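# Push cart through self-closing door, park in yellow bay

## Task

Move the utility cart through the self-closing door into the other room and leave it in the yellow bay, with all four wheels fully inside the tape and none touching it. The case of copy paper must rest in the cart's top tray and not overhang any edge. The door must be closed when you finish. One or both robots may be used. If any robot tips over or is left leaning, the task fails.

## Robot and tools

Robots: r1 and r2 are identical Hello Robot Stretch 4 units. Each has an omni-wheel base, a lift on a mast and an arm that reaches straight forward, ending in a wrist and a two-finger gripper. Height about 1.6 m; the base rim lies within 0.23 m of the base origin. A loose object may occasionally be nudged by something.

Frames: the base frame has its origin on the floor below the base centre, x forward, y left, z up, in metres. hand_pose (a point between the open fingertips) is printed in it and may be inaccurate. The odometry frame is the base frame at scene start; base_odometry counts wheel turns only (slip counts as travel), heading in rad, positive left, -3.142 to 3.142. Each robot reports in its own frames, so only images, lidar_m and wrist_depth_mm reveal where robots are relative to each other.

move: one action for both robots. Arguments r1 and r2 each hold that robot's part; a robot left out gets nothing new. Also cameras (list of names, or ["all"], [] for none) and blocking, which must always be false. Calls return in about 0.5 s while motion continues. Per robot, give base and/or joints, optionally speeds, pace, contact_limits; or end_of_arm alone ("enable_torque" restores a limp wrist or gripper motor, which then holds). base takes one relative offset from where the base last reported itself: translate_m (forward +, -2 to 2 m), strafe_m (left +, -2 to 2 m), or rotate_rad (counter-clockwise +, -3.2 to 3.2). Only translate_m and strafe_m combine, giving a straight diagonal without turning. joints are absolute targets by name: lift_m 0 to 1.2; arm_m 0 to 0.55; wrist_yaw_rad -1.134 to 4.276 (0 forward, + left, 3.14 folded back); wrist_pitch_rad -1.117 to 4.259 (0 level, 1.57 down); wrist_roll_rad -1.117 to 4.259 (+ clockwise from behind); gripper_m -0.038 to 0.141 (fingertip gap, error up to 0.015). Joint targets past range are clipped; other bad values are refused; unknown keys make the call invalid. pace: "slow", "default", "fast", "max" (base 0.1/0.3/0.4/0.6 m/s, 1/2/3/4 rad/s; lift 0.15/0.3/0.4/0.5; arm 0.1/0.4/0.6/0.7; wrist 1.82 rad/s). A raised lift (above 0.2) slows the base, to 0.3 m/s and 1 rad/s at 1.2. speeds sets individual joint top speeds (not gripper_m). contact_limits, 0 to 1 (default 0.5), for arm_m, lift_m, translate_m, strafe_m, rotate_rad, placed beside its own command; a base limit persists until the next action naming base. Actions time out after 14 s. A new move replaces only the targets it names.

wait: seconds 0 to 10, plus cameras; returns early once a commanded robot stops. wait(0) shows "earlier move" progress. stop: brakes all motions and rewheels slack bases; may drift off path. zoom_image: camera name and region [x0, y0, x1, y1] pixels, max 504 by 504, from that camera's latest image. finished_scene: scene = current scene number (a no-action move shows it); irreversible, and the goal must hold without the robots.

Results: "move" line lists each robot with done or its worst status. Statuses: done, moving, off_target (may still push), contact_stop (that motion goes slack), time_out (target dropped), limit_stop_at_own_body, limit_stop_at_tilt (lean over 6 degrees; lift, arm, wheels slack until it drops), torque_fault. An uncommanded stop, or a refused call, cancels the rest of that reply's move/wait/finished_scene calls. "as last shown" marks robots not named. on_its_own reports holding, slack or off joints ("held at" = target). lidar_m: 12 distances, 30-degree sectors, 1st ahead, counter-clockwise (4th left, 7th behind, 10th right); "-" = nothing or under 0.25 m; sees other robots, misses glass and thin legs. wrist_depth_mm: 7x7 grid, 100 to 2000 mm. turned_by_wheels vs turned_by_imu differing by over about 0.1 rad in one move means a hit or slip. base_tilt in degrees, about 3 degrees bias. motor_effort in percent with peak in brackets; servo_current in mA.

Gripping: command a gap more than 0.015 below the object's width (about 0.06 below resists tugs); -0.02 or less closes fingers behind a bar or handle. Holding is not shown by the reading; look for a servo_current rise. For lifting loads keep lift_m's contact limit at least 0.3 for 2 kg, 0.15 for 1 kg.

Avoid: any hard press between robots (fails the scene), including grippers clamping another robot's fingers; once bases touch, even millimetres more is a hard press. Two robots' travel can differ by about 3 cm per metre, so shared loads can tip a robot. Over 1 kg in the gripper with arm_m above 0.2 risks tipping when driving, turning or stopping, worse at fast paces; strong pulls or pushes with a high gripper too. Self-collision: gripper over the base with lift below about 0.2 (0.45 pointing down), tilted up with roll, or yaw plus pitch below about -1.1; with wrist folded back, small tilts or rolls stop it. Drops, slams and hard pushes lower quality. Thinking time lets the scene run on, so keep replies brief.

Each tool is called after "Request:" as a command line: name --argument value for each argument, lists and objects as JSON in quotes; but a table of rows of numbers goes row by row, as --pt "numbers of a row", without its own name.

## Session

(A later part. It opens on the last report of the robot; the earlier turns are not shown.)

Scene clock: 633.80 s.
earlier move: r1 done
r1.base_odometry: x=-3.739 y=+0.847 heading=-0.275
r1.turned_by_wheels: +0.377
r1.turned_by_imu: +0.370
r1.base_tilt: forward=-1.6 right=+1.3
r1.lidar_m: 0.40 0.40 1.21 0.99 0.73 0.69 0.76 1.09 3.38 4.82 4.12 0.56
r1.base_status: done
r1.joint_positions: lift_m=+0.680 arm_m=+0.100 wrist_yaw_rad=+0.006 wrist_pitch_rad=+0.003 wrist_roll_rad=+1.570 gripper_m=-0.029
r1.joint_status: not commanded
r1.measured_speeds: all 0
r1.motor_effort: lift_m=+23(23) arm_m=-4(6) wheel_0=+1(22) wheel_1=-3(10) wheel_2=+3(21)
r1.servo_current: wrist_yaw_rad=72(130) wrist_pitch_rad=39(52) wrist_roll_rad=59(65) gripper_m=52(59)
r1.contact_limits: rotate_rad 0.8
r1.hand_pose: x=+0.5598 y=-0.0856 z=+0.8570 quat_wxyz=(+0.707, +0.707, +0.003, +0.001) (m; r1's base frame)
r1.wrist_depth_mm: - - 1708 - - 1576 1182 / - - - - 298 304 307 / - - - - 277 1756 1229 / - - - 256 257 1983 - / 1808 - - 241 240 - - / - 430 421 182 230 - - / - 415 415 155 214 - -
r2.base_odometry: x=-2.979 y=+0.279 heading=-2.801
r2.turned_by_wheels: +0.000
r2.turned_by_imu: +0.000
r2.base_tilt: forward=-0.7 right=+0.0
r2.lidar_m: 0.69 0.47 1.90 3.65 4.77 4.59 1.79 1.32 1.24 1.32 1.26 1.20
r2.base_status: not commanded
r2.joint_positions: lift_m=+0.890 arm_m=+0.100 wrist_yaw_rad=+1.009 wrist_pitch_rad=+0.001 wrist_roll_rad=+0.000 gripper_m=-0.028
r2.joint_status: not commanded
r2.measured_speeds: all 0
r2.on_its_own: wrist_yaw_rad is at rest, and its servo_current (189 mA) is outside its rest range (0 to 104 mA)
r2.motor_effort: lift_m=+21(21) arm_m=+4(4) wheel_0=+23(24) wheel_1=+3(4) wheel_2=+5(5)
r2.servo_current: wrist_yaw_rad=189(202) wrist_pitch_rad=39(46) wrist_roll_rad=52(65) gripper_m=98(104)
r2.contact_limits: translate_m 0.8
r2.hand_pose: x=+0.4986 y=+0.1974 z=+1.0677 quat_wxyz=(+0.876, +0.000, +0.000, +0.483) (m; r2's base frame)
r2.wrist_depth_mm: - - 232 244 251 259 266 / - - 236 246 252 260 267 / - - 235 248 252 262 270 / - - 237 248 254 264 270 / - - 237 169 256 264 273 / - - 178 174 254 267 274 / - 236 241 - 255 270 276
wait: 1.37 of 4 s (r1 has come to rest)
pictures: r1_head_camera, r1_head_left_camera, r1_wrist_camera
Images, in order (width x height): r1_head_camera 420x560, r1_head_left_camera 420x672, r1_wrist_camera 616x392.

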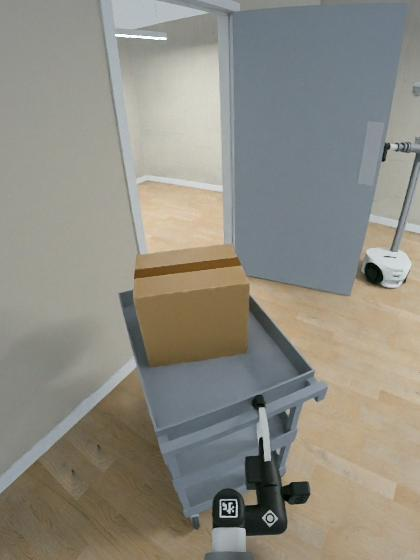

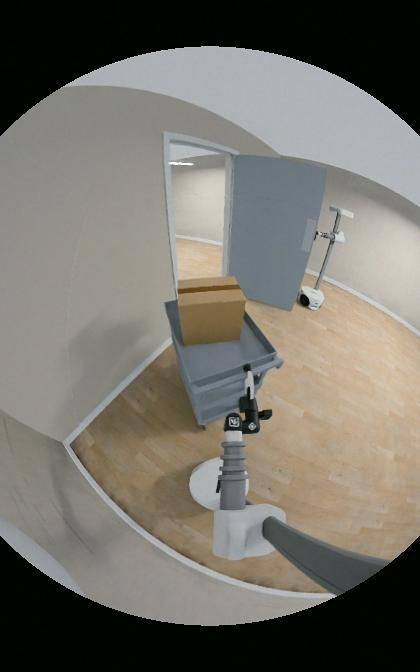

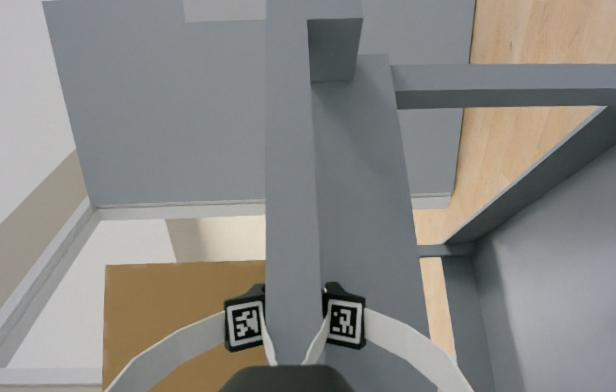

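Request:
move --blocking false --r1 '{"base":{"strafe_m":-0.5,"translate_m":-0.03},"contact_limits":{"strafe_m":0.8}}'

Request:
wait --seconds 8

Request:
move --blocking false --r1 '{"base":{"rotate_rad":0.4},"pace":"slow","contact_limits":{"rotate_rad":0.8}}'

Request:
wait --seconds 4

Request:
move --blocking false --r1 '{"base":{"strafe_m":-0.6,"translate_m":-0.1},"contact_limits":{"strafe_m":0.8}}'

Request:
wait --seconds 8 --cameras '["r1_head_camera","r1_wrist_camera","r1_head_left_camera"]'

Scene clock: 644.87 s.
move: r1 moving
r1.base_odometry: x=-3.750 y=+0.814 heading=-0.273
r1.turned_by_wheels: +0.002
r1.turned_by_imu: +0.002
r1.base_tilt: forward=-1.5 right=+1.2
r1.lidar_m: 0.42 0.39 1.25 1.02 0.75 0.69 0.76 1.12 3.55 4.79 4.09 0.55
r1.base_status: translate_m moving; strafe_m moving
r1.joint_positions: lift_m=+0.680 arm_m=+0.100 wrist_yaw_rad=+0.010 wrist_pitch_rad=+0.003 wrist_roll_rad=+1.570 gripper_m=-0.029
r1.joint_status: not commanded
r1.measured_speeds: translate_m=-0.007 strafe_m=-0.135 rotate_rad=-0.004 lift_m=+0.000 arm_m=+0.000 wrist_yaw_rad=+0.007 wrist_pitch_rad=+0.000 wrist_roll_rad=+0.000
r1.motor_effort: lift_m=+23(23) arm_m=-4(4) wheel_0=+17(17) wheel_1=-6(9) wheel_2=+13(13)
r1.servo_current: wrist_yaw_rad=52(72) wrist_pitch_rad=39(52) wrist_roll_rad=39(59) gripper_m=52(59)
r1.contact_limits: strafe_m 0.8
r1.hand_pose: x=+0.5602 y=-0.0844 z=+0.8570 quat_wxyz=(+0.707, +0.707, +0.005, +0.003) (m; r1's base frame)
r1.wrist_depth_mm: - - - - - 1576 1205 / - - - - 300 306 306 / - - - - 277 1756 1229 / - - - 257 257 1863 - / 1808 - - 240 241 - - / - 427 433 183 231 - - / - 418 180 155 177 - -
r2.base_odometry: x=-2.979 y=+0.279 heading=-2.801
r2.turned_by_wheels: +0.000
r2.turned_by_imu: +0.000
r2.base_tilt: forward=-0.7 right=+0.0
r2.lidar_m: 0.68 0.46 1.93 3.63 4.79 4.60 1.80 1.32 1.24 1.32 1.28 1.21
r2.base_status: not commanded
r2.joint_positions: lift_m=+0.890 arm_m=+0.100 wrist_yaw_rad=+1.009 wrist_pitch_rad=+0.001 wrist_roll_rad=+0.000 gripper_m=-0.028
r2.joint_status: not commanded
r2.measured_speeds: all 0
r2.motor_effort: lift_m=+21(21) arm_m=+3(4) wheel_0=+23(24) wheel_1=+3(4) wheel_2=+5(5)
r2.servo_current: wrist_yaw_rad=189(195) wrist_pitch_rad=39(46) wrist_roll_rad=52(59) gripper_m=98(104)
r2.contact_limits: translate_m 0.8
r2.hand_pose: x=+0.4986 y=+0.1974 z=+1.0677 quat_wxyz=(+0.876, +0.000, +0.000, +0.483) (m; r2's base frame)
r2.wrist_depth_mm: - - 232 245 250 260 267 / - - 235 245 253 260 267 / - - 236 246 253 262 270 / - - 237 247 255 264 271 / - - 238 170 254 265 272 / - - 177 175 255 267 274 / - 237 241 - 255 270 274

Scene clock: 647.43 s.
earlier move: r1 done
r1.base_odometry: x=-3.903 y=+0.374 heading=-0.274
r1.turned_by_wheels: -0.001
r1.turned_by_imu: +0.000
r1.base_tilt: forward=-1.6 right=+1.3
r1.lidar_m: 0.29 0.31 0.81 1.29 0.96 0.94 0.99 1.47 4.15 4.37 3.84 2.34
r1.base_status: done
r1.joint_positions: lift_m=+0.680 arm_m=+0.100 wrist_yaw_rad=+0.018 wrist_pitch_rad=+0.003 wrist_roll_rad=+1.570 gripper_m=-0.029
r1.joint_status: not commanded
r1.measured_speeds: all 0
r1.on_its_own: wrist_yaw_rad is at rest, and its servo_current (111 mA) is outside its rest range (0 to 104 mA)
r1.motor_effort: lift_m=+23(23) arm_m=+4(5) wheel_0=+7(21) wheel_1=+7(11) wheel_2=+2(17)
r1.servo_current: wrist_yaw_rad=111(117) wrist_pitch_rad=46(52) wrist_roll_rad=52(65) gripper_m=52(59)
r1.contact_limits: strafe_m 0.8
r1.hand_pose: x=+0.5608 y=-0.0822 z=+0.8570 quat_wxyz=(+0.707, +0.707, +0.007, +0.005) (m; r1's base frame)
r1.wrist_depth_mm: - - - - - 1661 1182 / - - 1983 - - 1618 1229 / - - - 330 - 1661 1205 / - - - - 359 366 366 / - - - - 297 1756 1255 / - - - 183 240 1708 1255 / 1808 - 177 138 177 535 -
r2.base_odometry: x=-2.979 y=+0.279 heading=-2.801
r2.turned_by_wheels: +0.000
r2.turned_by_imu: +0.000
r2.base_tilt: forward=-0.7 right=+0.0
r2.lidar_m: 0.67 0.45 1.84 3.63 4.78 4.62 1.77 1.31 1.23 1.31 1.26 1.21
r2.base_status: not commanded
r2.joint_positions: lift_m=+0.890 arm_m=+0.100 wrist_yaw_rad=+1.009 wrist_pitch_rad=+0.001 wrist_roll_rad=+0.000 gripper_m=-0.028
r2.joint_status: not commanded
r2.measured_speeds: all 0
r2.on_its_own: wrist_yaw_rad is at rest, and its servo_current (176 mA) is outside its rest range (0 to 104 mA)
r2.motor_effort: lift_m=+21(21) arm_m=+4(4) wheel_0=+24(24) wheel_1=+3(4) wheel_2=+5(5)
r2.servo_current: wrist_yaw_rad=176(202) wrist_pitch_rad=46(46) wrist_roll_rad=46(59) gripper_m=98(111)
r2.contact_limits: translate_m 0.8
r2.hand_pose: x=+0.4986 y=+0.1974 z=+1.0677 quat_wxyz=(+0.876, +0.000, +0.000, +0.483) (m; r2's base frame)
r2.wrist_depth_mm: - - 233 243 251 259 266 / - - 236 246 253 260 267 / - - 236 246 255 263 268 / - - 236 248 254 263 271 / - - 238 170 255 265 273 / - - 177 175 255 266 273 / - 237 240 - 255 271 274
wait: 2.57 of 8 s (r1 has come to rest)

Scene clock: 647.93 s.
move: r1 moving
r1.base_odometry: x=-3.903 y=+0.374 heading=-0.150
r1.turned_by_wheels: +0.123
r1.turned_by_imu: +0.123
r1.base_tilt: forward=-1.6 right=+1.3
r1.lidar_m: 0.32 0.34 1.64 1.19 0.96 0.95 1.04 1.69 4.14 4.58 3.78 0.60
r1.base_status: rotate_rad moving
r1.joint_positions: lift_m=+0.680 arm_m=+0.100 wrist_yaw_rad=-0.003 wrist_pitch_rad=+0.003 wrist_roll_rad=+1.570 gripper_m=-0.029
r1.joint_status: not commanded
r1.measured_speeds: translate_m=+0.001 strafe_m=+0.000 rotate_rad=+0.471 lift_m=+0.000 arm_m=+0.000 wrist_yaw_rad=-0.087 wrist_pitch_rad=+0.000 wrist_roll_rad=+0.000
r1.motor_effort: lift_m=+23(23) arm_m=+5(5) wheel_0=-10(12) wheel_1=-4(7) wheel_2=-11(11)
r1.servo_current: wrist_yaw_rad=52(111) wrist_pitch_rad=39(52) wrist_roll_rad=46(65) gripper_m=52(59)
r1.contact_limits: rotate_rad 0.8
r1.hand_pose: x=+0.5590 y=-0.0882 z=+0.8570 quat_wxyz=(+0.707, +0.707, +0.000, -0.002) (m; r1's base frame)
r1.wrist_depth_mm: - - - - - 1708 1205 / - - 1808 - - 1576 1205 / - - - 329 - 1618 1229 / - - - - 359 362 370 / - - - - 273 1808 1281 / 1983 - - 183 224 1708 512 / 1756 - 183 - 189 525 -
r2.base_odometry: x=-2.979 y=+0.279 heading=-2.801
r2.turned_by_wheels: +0.000
r2.turned_by_imu: +0.000
r2.base_tilt: forward=-0.7 right=+0.0
r2.lidar_m: 0.71 0.44 1.83 3.64 4.78 4.61 1.79 1.31 1.23 1.33 1.28 1.19
r2.base_status: not commanded
r2.joint_positions: lift_m=+0.890 arm_m=+0.100 wrist_yaw_rad=+1.009 wrist_pitch_rad=+0.001 wrist_roll_rad=+0.000 gripper_m=-0.028
r2.joint_status: not commanded
r2.measured_speeds: all 0
r2.motor_effort: lift_m=+21(21) arm_m=+4(4) wheel_0=+24(24) wheel_1=+3(4) wheel_2=+5(5)
r2.servo_current: wrist_yaw_rad=195(195) wrist_pitch_rad=46(46) wrist_roll_rad=46(52) gripper_m=104(104)
r2.contact_limits: translate_m 0.8
r2.hand_pose: x=+0.4986 y=+0.1974 z=+1.0677 quat_wxyz=(+0.876, +0.000, +0.000, +0.483) (m; r2's base frame)
r2.wrist_depth_mm: - - 233 244 250 259 267 / - - 234 246 252 259 267 / - - 235 246 254 260 270 / - - 237 248 255 263 271 / - - 238 169 255 265 272 / - - 177 175 254 266 273 / - 238 240 - 257 270 274

Scene clock: 649.03 s.
earlier move: r1 done
r1.base_odometry: x=-3.903 y=+0.374 heading=+0.127
r1.turned_by_wheels: +0.277
r1.turned_by_imu: +0.275
r1.base_tilt: forward=-1.6 right=+1.3
r1.lidar_m: 0.38 0.37 1.51 1.02 0.94 0.97 1.27 2.99 4.23 4.05 2.35 0.58
r1.base_status: done
r1.joint_positions: lift_m=+0.680 arm_m=+0.100 wrist_yaw_rad=+0.005 wrist_pitch_rad=+0.003 wrist_roll_rad=+1.570 gripper_m=-0.029
r1.joint_status: not commanded
r1.measured_speeds: all 0
r1.motor_effort: lift_m=+23(23) arm_m=-4(5) wheel_0=+5(23) wheel_1=+0(9) wheel_2=+4(19)
r1.servo_current: wrist_yaw_rad=39(117) wrist_pitch_rad=39(52) wrist_roll_rad=65(65) gripper_m=52(65)
r1.contact_limits: rotate_rad 0.8
r1.hand_pose: x=+0.5597 y=-0.0859 z=+0.8570 quat_wxyz=(+0.707, +0.707, +0.003, +0.001) (m; r1's base frame)
r1.wrist_depth_mm: - - - - - 1576 1229 / - - - - - 1618 1205 / - - - - 327 1397 1182 / 1808 - - - 279 1708 1308 / 1756 - - 247 250 1921 - / - 427 185 183 229 - - / - 399 183 135 206 - -
r2.base_odometry: x=-2.979 y=+0.279 heading=-2.801
r2.turned_by_wheels: +0.000
r2.turned_by_imu: +0.000
r2.base_tilt: forward=-0.7 right=+0.1
r2.lidar_m: 0.66 0.44 1.94 3.66 4.77 4.61 1.79 1.31 1.25 1.32 1.25 1.20
r2.base_status: not commanded
r2.joint_positions: lift_m=+0.890 arm_m=+0.100 wrist_yaw_rad=+1.009 wrist_pitch_rad=+0.001 wrist_roll_rad=+0.000 gripper_m=-0.028
r2.joint_status: not commanded
r2.measured_speeds: all 0
r2.on_its_own: wrist_yaw_rad is at rest, and its servo_current (176 mA) is outside its rest range (0 to 104 mA)
r2.motor_effort: lift_m=+21(21) arm_m=+4(4) wheel_0=+24(24) wheel_1=+4(4) wheel_2=+5(5)
r2.servo_current: wrist_yaw_rad=176(195) wrist_pitch_rad=46(46) wrist_roll_rad=52(59) gripper_m=104(104)
r2.contact_limits: translate_m 0.8
r2.hand_pose: x=+0.4986 y=+0.1974 z=+1.0677 quat_wxyz=(+0.876, +0.000, +0.000, +0.483) (m; r2's base frame)
r2.wrist_depth_mm: - - 233 243 251 259 266 / - - 234 246 252 260 267 / - - 235 246 254 263 270 / - - 236 247 255 264 268 / - - 238 170 255 265 271 / - - 177 175 255 266 273 / - 238 241 - 255 271 276
wait: 1.10 of 4 s (r1 has come to rest)

Scene clock: 649.53 s.
move: r1 moving
r1.base_odometry: x=-3.904 y=+0.341 heading=+0.130
r1.turned_by_wheels: +0.003
r1.turned_by_imu: +0.004
r1.base_tilt: forward=-1.6 right=+1.3
r1.lidar_m: 0.39 0.37 1.55 1.04 0.97 0.99 1.33 3.05 4.21 4.03 2.33 0.60
r1.base_status: translate_m moving; strafe_m moving
r1.joint_positions: lift_m=+0.680 arm_m=+0.100 wrist_yaw_rad=+0.016 wrist_pitch_rad=+0.003 wrist_roll_rad=+1.570 gripper_m=-0.029
r1.joint_status: not commanded
r1.measured_speeds: translate_m=-0.020 strafe_m=-0.129 rotate_rad=+0.006 lift_m=+0.000 arm_m=+0.000 wrist_yaw_rad=+0.029 wrist_pitch_rad=+0.000 wrist_roll_rad=+0.000
r1.motor_effort: lift_m=+23(23) arm_m=-4(4) wheel_0=+21(21) wheel_1=-7(9) wheel_2=+18(18)
r1.servo_current: wrist_yaw_rad=98(104) wrist_pitch_rad=33(59) wrist_roll_rad=46(65) gripper_m=52(59)
r1.contact_limits: strafe_m 0.8
r1.hand_pose: x=+0.5607 y=-0.0827 z=+0.8570 quat_wxyz=(+0.707, +0.707, +0.007, +0.005) (m; r1's base frame)
r1.wrist_depth_mm: - - - - - 1618 1182 / - - - - - 1576 1205 / 1983 - - - 324 1537 1182 / 1756 - - - 279 1756 - / - - - 249 252 1983 - / - 427 188 183 233 - - / - 404 179 144 209 - -
r2.base_odometry: x=-2.979 y=+0.279 heading=-2.801
r2.turned_by_wheels: +0.000
r2.turned_by_imu: +0.000
r2.base_tilt: forward=-0.7 right=+0.0
r2.lidar_m: 0.72 0.47 1.92 2.50 4.78 4.60 1.78 1.30 1.24 1.30 1.26 1.20
r2.base_status: not commanded
r2.joint_positions: lift_m=+0.890 arm_m=+0.100 wrist_yaw_rad=+1.009 wrist_pitch_rad=+0.001 wrist_roll_rad=+0.000 gripper_m=-0.028
r2.joint_status: not commanded
r2.measured_speeds: all 0
r2.motor_effort: lift_m=+21(21) arm_m=+4(4) wheel_0=+24(24) wheel_1=+3(4) wheel_2=+5(5)
r2.servo_current: wrist_yaw_rad=182(202) wrist_pitch_rad=46(46) wrist_roll_rad=59(59) gripper_m=98(104)
r2.contact_limits: translate_m 0.8
r2.hand_pose: x=+0.4986 y=+0.1974 z=+1.0677 quat_wxyz=(+0.876, +0.000, +0.000, +0.483) (m; r2's base frame)
r2.wrist_depth_mm: - - 233 243 250 259 267 / - - 235 245 252 260 268 / - - 236 246 253 262 270 / - - 236 247 254 263 271 / - - 237 170 256 264 272 / - - 177 175 256 266 274 / - 237 240 - 255 270 277

Scene clock: 652.47 s.
earlier move: r1 done
r1.base_odometry: x=-3.925 y=-0.234 heading=+0.127
r1.turned_by_wheels: -0.003
r1.turned_by_imu: +0.009
r1.base_tilt: forward=-1.6 right=+1.3
r1.lidar_m: 0.30 0.32 2.11 1.49 1.37 1.42 1.86 3.73 3.81 3.55 3.33 1.92
r1.base_status: done
r1.joint_positions: lift_m=+0.680 arm_m=+0.100 wrist_yaw_rad=+0.009 wrist_pitch_rad=+0.003 wrist_roll_rad=+1.570 gripper_m=-0.029
r1.joint_status: not commanded
r1.measured_speeds: all 0
r1.motor_effort: lift_m=+23(23) arm_m=+4(4) wheel_0=+3(25) wheel_1=+2(14) wheel_2=-2(19)
r1.servo_current: wrist_yaw_rad=46(228) wrist_pitch_rad=39(59) wrist_roll_rad=33(72) gripper_m=52(59)
r1.contact_limits: strafe_m 0.8
r1.hand_pose: x=+0.5600 y=-0.0848 z=+0.8570 quat_wxyz=(+0.707, +0.707, +0.004, +0.002) (m; r1's base frame)
r1.wrist_depth_mm: - - 1708 - - 1576 1205 / - - - - - 1537 1182 / - - - - - 1618 1229 / - - - 260 370 368 377 / - - - - 296 1808 1281 / 1808 - - 183 238 1756 1281 / 1756 - 178 - 178 525 -
r2.base_odometry: x=-2.979 y=+0.279 heading=-2.801
r2.turned_by_wheels: +0.000
r2.turned_by_imu: +0.000
r2.base_tilt: forward=-0.7 right=+0.0
r2.lidar_m: 0.68 0.45 1.59 1.58 4.75 4.59 1.78 1.32 1.25 1.30 1.24 1.21
r2.base_status: not commanded
r2.joint_positions: lift_m=+0.890 arm_m=+0.100 wrist_yaw_rad=+1.009 wrist_pitch_rad=+0.001 wrist_roll_rad=+0.000 gripper_m=-0.028
r2.joint_status: not commanded
r2.measured_speeds: all 0
r2.on_its_own: wrist_yaw_rad is at rest, and its servo_current (195 mA) is outside its rest range (0 to 104 mA)
r2.motor_effort: lift_m=+21(21) arm_m=+4(4) wheel_0=+24(24) wheel_1=+3(4) wheel_2=+5(5)
r2.servo_current: wrist_yaw_rad=195(202) wrist_pitch_rad=39(52) wrist_roll_rad=52(59) gripper_m=91(104)
r2.contact_limits: translate_m 0.8
r2.hand_pose: x=+0.4986 y=+0.1974 z=+1.0677 quat_wxyz=(+0.876, +0.000, +0.000, +0.483) (m; r2's base frame)
r2.wrist_depth_mm: - - 233 244 251 259 268 / - - 235 246 252 260 267 / - - 235 246 254 263 270 / - - 236 248 254 264 271 / - 1756 237 170 256 263 272 / - - 177 175 256 267 273 / - 237 240 - 255 272 276
wait: 2.93 of 8 s (r1 has come to rest)
pictures: r1_head_camera, r1_head_left_camera, r1_wrist_camera
Images, in order (width x height): r1_head_camera 420x560, r1_head_left_camera 420x672, r1_wrist_camera 616x392.

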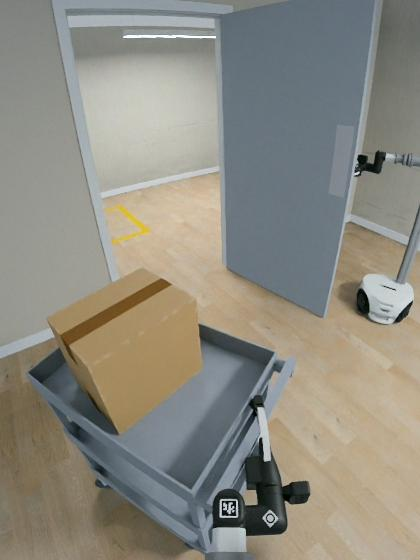

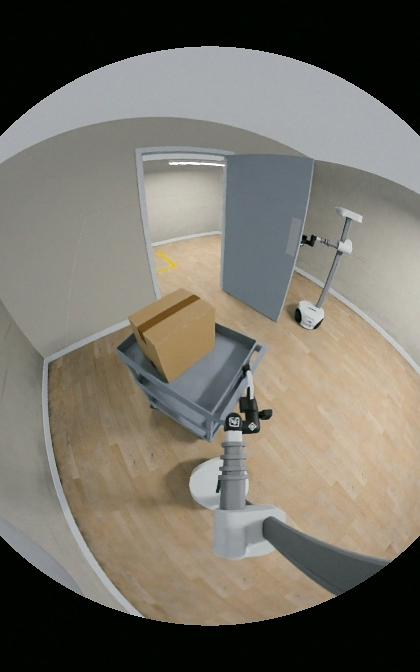

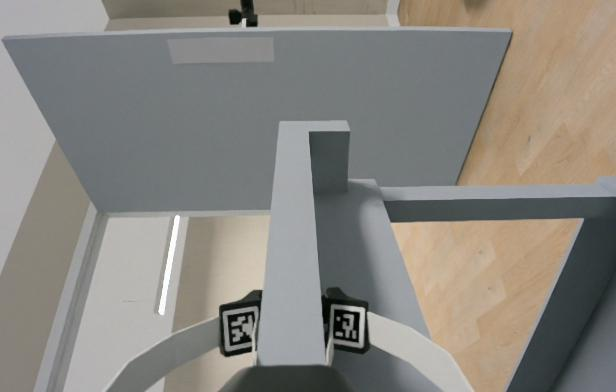

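Request:
move --blocking false --r1 '{"base":{"strafe_m":-0.9,"translate_m":-0.05},"contact_limits":{"strafe_m":0.8}}'

Request:
wait --seconds 8

Request:
move --blocking false --r1 '{"base":{"rotate_rad":0.6},"pace":"slow","contact_limits":{"rotate_rad":0.8}}'

Request:
wait --seconds 4 --cameras '["r1_head_camera","r1_wrist_camera","r1_head_left_camera"]'

Scene clock: 671.13 s.
move: r1 moving
r1.base_odometry: x=-3.922 y=-0.269 heading=+0.130
r1.turned_by_wheels: +0.003
r1.turned_by_imu: +0.003
r1.base_tilt: forward=-1.6 right=+1.2
r1.lidar_m: 0.31 0.34 0.86 1.50 1.41 1.45 1.90 3.70 3.78 3.53 3.30 1.92
r1.base_status: translate_m moving; strafe_m moving
r1.joint_positions: lift_m=+0.680 arm_m=+0.100 wrist_yaw_rad=+0.012 wrist_pitch_rad=+0.003 wrist_roll_rad=+1.570 gripper_m=-0.029
r1.joint_status: not commanded
r1.measured_speeds: translate_m=-0.007 strafe_m=-0.137 rotate_rad=+0.007 lift_m=+0.000 arm_m=+0.000 wrist_yaw_rad=+0.021 wrist_pitch_rad=+0.000 wrist_roll_rad=+0.000
r1.motor_effort: lift_m=+23(23) arm_m=+4(4) wheel_0=+22(22) wheel_1=-6(6) wheel_2=+12(12)
r1.servo_current: wrist_yaw_rad=78(78) wrist_pitch_rad=39(46) wrist_roll_rad=46(65) gripper_m=59(59)
r1.contact_limits: strafe_m 0.8
r1.hand_pose: x=+0.5603 y=-0.0840 z=+0.8570 quat_wxyz=(+0.707, +0.707, +0.005, +0.003) (m; r1's base frame)
r1.wrist_depth_mm: - - 1499 - - 1499 1205 / - - - - - 1537 1205 / - - - - - 1618 1229 / - - - 347 366 370 375 / - - - - 294 1756 1308 / 1863 - - 179 238 1756 1336 / 1708 - 177 - 178 525 -
r2.base_odometry: x=-2.979 y=+0.279 heading=-2.801
r2.turned_by_wheels: +0.000
r2.turned_by_imu: +0.000
r2.base_tilt: forward=-0.7 right=+0.0
r2.lidar_m: 0.70 0.47 1.60 1.62 4.77 4.60 1.77 1.31 1.24 1.30 1.25 1.20
r2.base_status: not commanded
r2.joint_positions: lift_m=+0.890 arm_m=+0.100 wrist_yaw_rad=+1.009 wrist_pitch_rad=+0.001 wrist_roll_rad=+0.000 gripper_m=-0.028
r2.joint_status: not commanded
r2.measured_speeds: all 0
r2.motor_effort: lift_m=+21(21) arm_m=+4(4) wheel_0=+23(24) wheel_1=+3(4) wheel_2=+5(5)
r2.servo_current: wrist_yaw_rad=189(202) wrist_pitch_rad=46(46) wrist_roll_rad=46(52) gripper_m=98(104)
r2.contact_limits: translate_m 0.8
r2.hand_pose: x=+0.4986 y=+0.1974 z=+1.0677 quat_wxyz=(+0.876, +0.000, +0.000, +0.483) (m; r2's base frame)
r2.wrist_depth_mm: - - 233 243 251 259 267 / - - 235 245 252 260 266 / - - 235 246 253 263 270 / - - 237 247 255 263 271 / - 1661 238 169 255 265 273 / - - 178 175 256 266 274 / - 236 240 - 255 271 276

Scene clock: 675.00 s.
earlier move: r1 done
r1.base_odometry: x=-3.860 y=-1.133 heading=+0.127
r1.turned_by_wheels: -0.003
r1.turned_by_imu: -0.003
r1.base_tilt: forward=-1.6 right=+1.3
r1.lidar_m: 0.32 0.35 2.67 2.25 2.10 2.14 2.80 3.18 3.25 2.81 2.61 0.63
r1.base_status: done
r1.joint_positions: lift_m=+0.680 arm_m=+0.100 wrist_yaw_rad=-0.001 wrist_pitch_rad=+0.003 wrist_roll_rad=+1.570 gripper_m=-0.029
r1.joint_status: not commanded
r1.measured_speeds: all 0
r1.motor_effort: lift_m=+23(23) arm_m=+4(4) wheel_0=+0(24) wheel_1=+0(8) wheel_2=-1(13)
r1.servo_current: wrist_yaw_rad=52(91) wrist_pitch_rad=52(52) wrist_roll_rad=59(65) gripper_m=52(59)
r1.contact_limits: strafe_m 0.8
r1.hand_pose: x=+0.5592 y=-0.0878 z=+0.8570 quat_wxyz=(+0.707, +0.707, +0.001, -0.002) (m; r1's base frame)
r1.wrist_depth_mm: - - - - - 1708 1205 / - - - - - 1661 1182 / - - 1661 338 - 1430 1160 / - - - - 355 366 410 / - - - - 259 1708 1281 / - - 185 182 224 1537 - / - 140 178 - 192 127 -
r2.base_odometry: x=-2.979 y=+0.279 heading=-2.801
r2.turned_by_wheels: +0.000
r2.turned_by_imu: +0.001
r2.base_tilt: forward=-0.7 right=+0.0
r2.lidar_m: 0.70 0.43 3.49 1.05 1.22 4.60 1.78 1.29 1.23 1.31 1.23 1.19
r2.base_status: not commanded
r2.joint_positions: lift_m=+0.890 arm_m=+0.100 wrist_yaw_rad=+1.009 wrist_pitch_rad=+0.001 wrist_roll_rad=+0.000 gripper_m=-0.028
r2.joint_status: not commanded
r2.measured_speeds: all 0
r2.on_its_own: wrist_yaw_rad is at rest, and its servo_current (189 mA) is outside its rest range (0 to 104 mA)
r2.motor_effort: lift_m=+21(21) arm_m=+3(4) wheel_0=+24(24) wheel_1=+3(4) wheel_2=+5(6)
r2.servo_current: wrist_yaw_rad=189(202) wrist_pitch_rad=39(52) wrist_roll_rad=46(65) gripper_m=98(104)
r2.contact_limits: translate_m 0.8
r2.hand_pose: x=+0.4986 y=+0.1974 z=+1.0677 quat_wxyz=(+0.876, +0.000, +0.000, +0.483) (m; r2's base frame)
r2.wrist_depth_mm: - - 233 243 250 259 267 / - - 235 245 253 260 268 / - - 235 246 254 260 270 / - - 237 248 254 264 271 / 1138 - 237 170 256 264 272 / 1098 - 177 175 255 268 273 / - 236 239 - 256 268 276
wait: 3.87 of 8 s (r1 has come to rest)

Scene clock: 675.50 s.
move: r1 moving
r1.base_odometry: x=-3.860 y=-1.133 heading=+0.250
r1.turned_by_wheels: +0.123
r1.turned_by_imu: +0.114
r1.base_tilt: forward=-1.6 right=+1.3
r1.lidar_m: 0.35 0.37 2.75 2.14 2.09 2.22 3.16 3.16 3.36 2.71 2.59 0.60
r1.base_status: rotate_rad moving
r1.joint_positions: lift_m=+0.680 arm_m=+0.100 wrist_yaw_rad=-0.021 wrist_pitch_rad=+0.003 wrist_roll_rad=+1.570 gripper_m=-0.029
r1.joint_status: not commanded
r1.measured_speeds: translate_m=-0.002 strafe_m=+0.002 rotate_rad=+0.491 lift_m=+0.000 arm_m=+0.000 wrist_yaw_rad=-0.017 wrist_pitch_rad=+0.000 wrist_roll_rad=+0.000
r1.motor_effort: lift_m=+23(23) arm_m=+4(4) wheel_0=-16(19) wheel_1=-10(11) wheel_2=-22(22)
r1.servo_current: wrist_yaw_rad=137(137) wrist_pitch_rad=46(46) wrist_roll_rad=72(72) gripper_m=46(59)
r1.contact_limits: rotate_rad 0.8
r1.hand_pose: x=+0.5573 y=-0.0935 z=+0.8570 quat_wxyz=(+0.707, +0.707, -0.006, -0.009) (m; r1's base frame)
r1.wrist_depth_mm: - - - - - 1708 1160 / - - - - - 1464 1229 / - - - 329 - 1430 1098 / - - - - 351 1661 1255 / - - - 211 253 1537 1308 / - - 180 183 179 1618 - / - 141 392 - 195 - -
r2.base_odometry: x=-2.979 y=+0.279 heading=-2.801
r2.turned_by_wheels: +0.000
r2.turned_by_imu: +0.000
r2.base_tilt: forward=-0.7 right=+0.0
r2.lidar_m: 0.67 0.46 3.48 1.07 1.24 4.59 1.78 1.32 1.24 1.33 1.26 1.21
r2.base_status: not commanded
r2.joint_positions: lift_m=+0.890 arm_m=+0.100 wrist_yaw_rad=+1.009 wrist_pitch_rad=+0.001 wrist_roll_rad=+0.000 gripper_m=-0.028
r2.joint_status: not commanded
r2.measured_speeds: all 0
r2.motor_effort: lift_m=+21(21) arm_m=+4(4) wheel_0=+24(24) wheel_1=+4(4) wheel_2=+5(5)
r2.servo_current: wrist_yaw_rad=182(202) wrist_pitch_rad=46(46) wrist_roll_rad=46(59) gripper_m=91(104)
r2.contact_limits: translate_m 0.8
r2.hand_pose: x=+0.4986 y=+0.1974 z=+1.0677 quat_wxyz=(+0.876, +0.000, +0.000, +0.483) (m; r2's base frame)
r2.wrist_depth_mm: - - 233 244 251 259 266 / - - 235 245 252 262 270 / - - 236 246 253 262 270 / - - 236 248 254 263 271 / 1138 - 237 169 256 264 272 / 1078 - 177 175 255 265 274 / - 236 241 - 255 270 276

Scene clock: 676.93 s.
earlier move: r1 done
r1.base_odometry: x=-3.860 y=-1.133 heading=+0.726
r1.turned_by_wheels: +0.476
r1.turned_by_imu: +0.431
r1.base_tilt: forward=-1.6 right=+1.3
r1.lidar_m: 0.46 0.50 2.25 2.11 2.16 2.88 3.23 3.28 2.79 2.61 1.79 0.54
r1.base_status: done
r1.joint_positions: lift_m=+0.680 arm_m=+0.100 wrist_yaw_rad=+0.004 wrist_pitch_rad=+0.003 wrist_roll_rad=+1.570 gripper_m=-0.029
r1.joint_status: not commanded
r1.measured_speeds: all 0
r1.motor_effort: lift_m=+23(23) arm_m=-5(6) wheel_0=-5(24) wheel_1=-2(11) wheel_2=-1(25)
r1.servo_current: wrist_yaw_rad=52(137) wrist_pitch_rad=39(52) wrist_roll_rad=52(72) gripper_m=52(59)
r1.contact_limits: rotate_rad 0.8
r1.hand_pose: x=+0.5597 y=-0.0863 z=+0.8570 quat_wxyz=(+0.707, +0.707, +0.002, +0.000) (m; r1's base frame)
r1.wrist_depth_mm: - - 1397 183 247 253 255 / - - - 242 243 1618 1229 / - - - 239 240 1808 - / - - 462 236 237 - - / - 439 436 175 235 - - / - 445 208 182 232 - - / - 452 459 156 229 - -
r2.base_odometry: x=-2.979 y=+0.279 heading=-2.801
r2.turned_by_wheels: +0.000
r2.turned_by_imu: +0.000
r2.base_tilt: forward=-0.7 right=+0.0
r2.lidar_m: 0.69 0.44 1.12 1.10 1.76 4.61 1.77 1.31 1.23 1.28 1.25 1.20
r2.base_status: not commanded
r2.joint_positions: lift_m=+0.890 arm_m=+0.100 wrist_yaw_rad=+1.009 wrist_pitch_rad=+0.001 wrist_roll_rad=+0.000 gripper_m=-0.028
r2.joint_status: not commanded
r2.measured_speeds: all 0
r2.on_its_own: wrist_yaw_rad is at rest, and its servo_current (189 mA) is outside its rest range (0 to 104 mA)
r2.motor_effort: lift_m=+21(21) arm_m=+4(4) wheel_0=+24(24) wheel_1=+3(4) wheel_2=+5(6)
r2.servo_current: wrist_yaw_rad=189(202) wrist_pitch_rad=46(46) wrist_roll_rad=52(59) gripper_m=104(111)
r2.contact_limits: translate_m 0.8
r2.hand_pose: x=+0.4986 y=+0.1974 z=+1.0677 quat_wxyz=(+0.876, +0.000, +0.000, +0.483) (m; r2's base frame)
r2.wrist_depth_mm: - - 234 244 251 259 267 / - - 236 245 253 259 267 / - - 236 245 253 262 268 / - - 236 247 255 263 271 / 991 1098 237 169 256 265 271 / 1336 904 177 175 255 266 273 / - 141 240 - 254 270 276
wait: 1.43 of 4 s (r1 has come to rest)
pictures: r1_head_camera, r1_head_left_camera, r1_wrist_camera
Images, in order (width x height): r1_head_camera 420x560, r1_head_left_camera 420x672, r1_wrist_camera 616x392.

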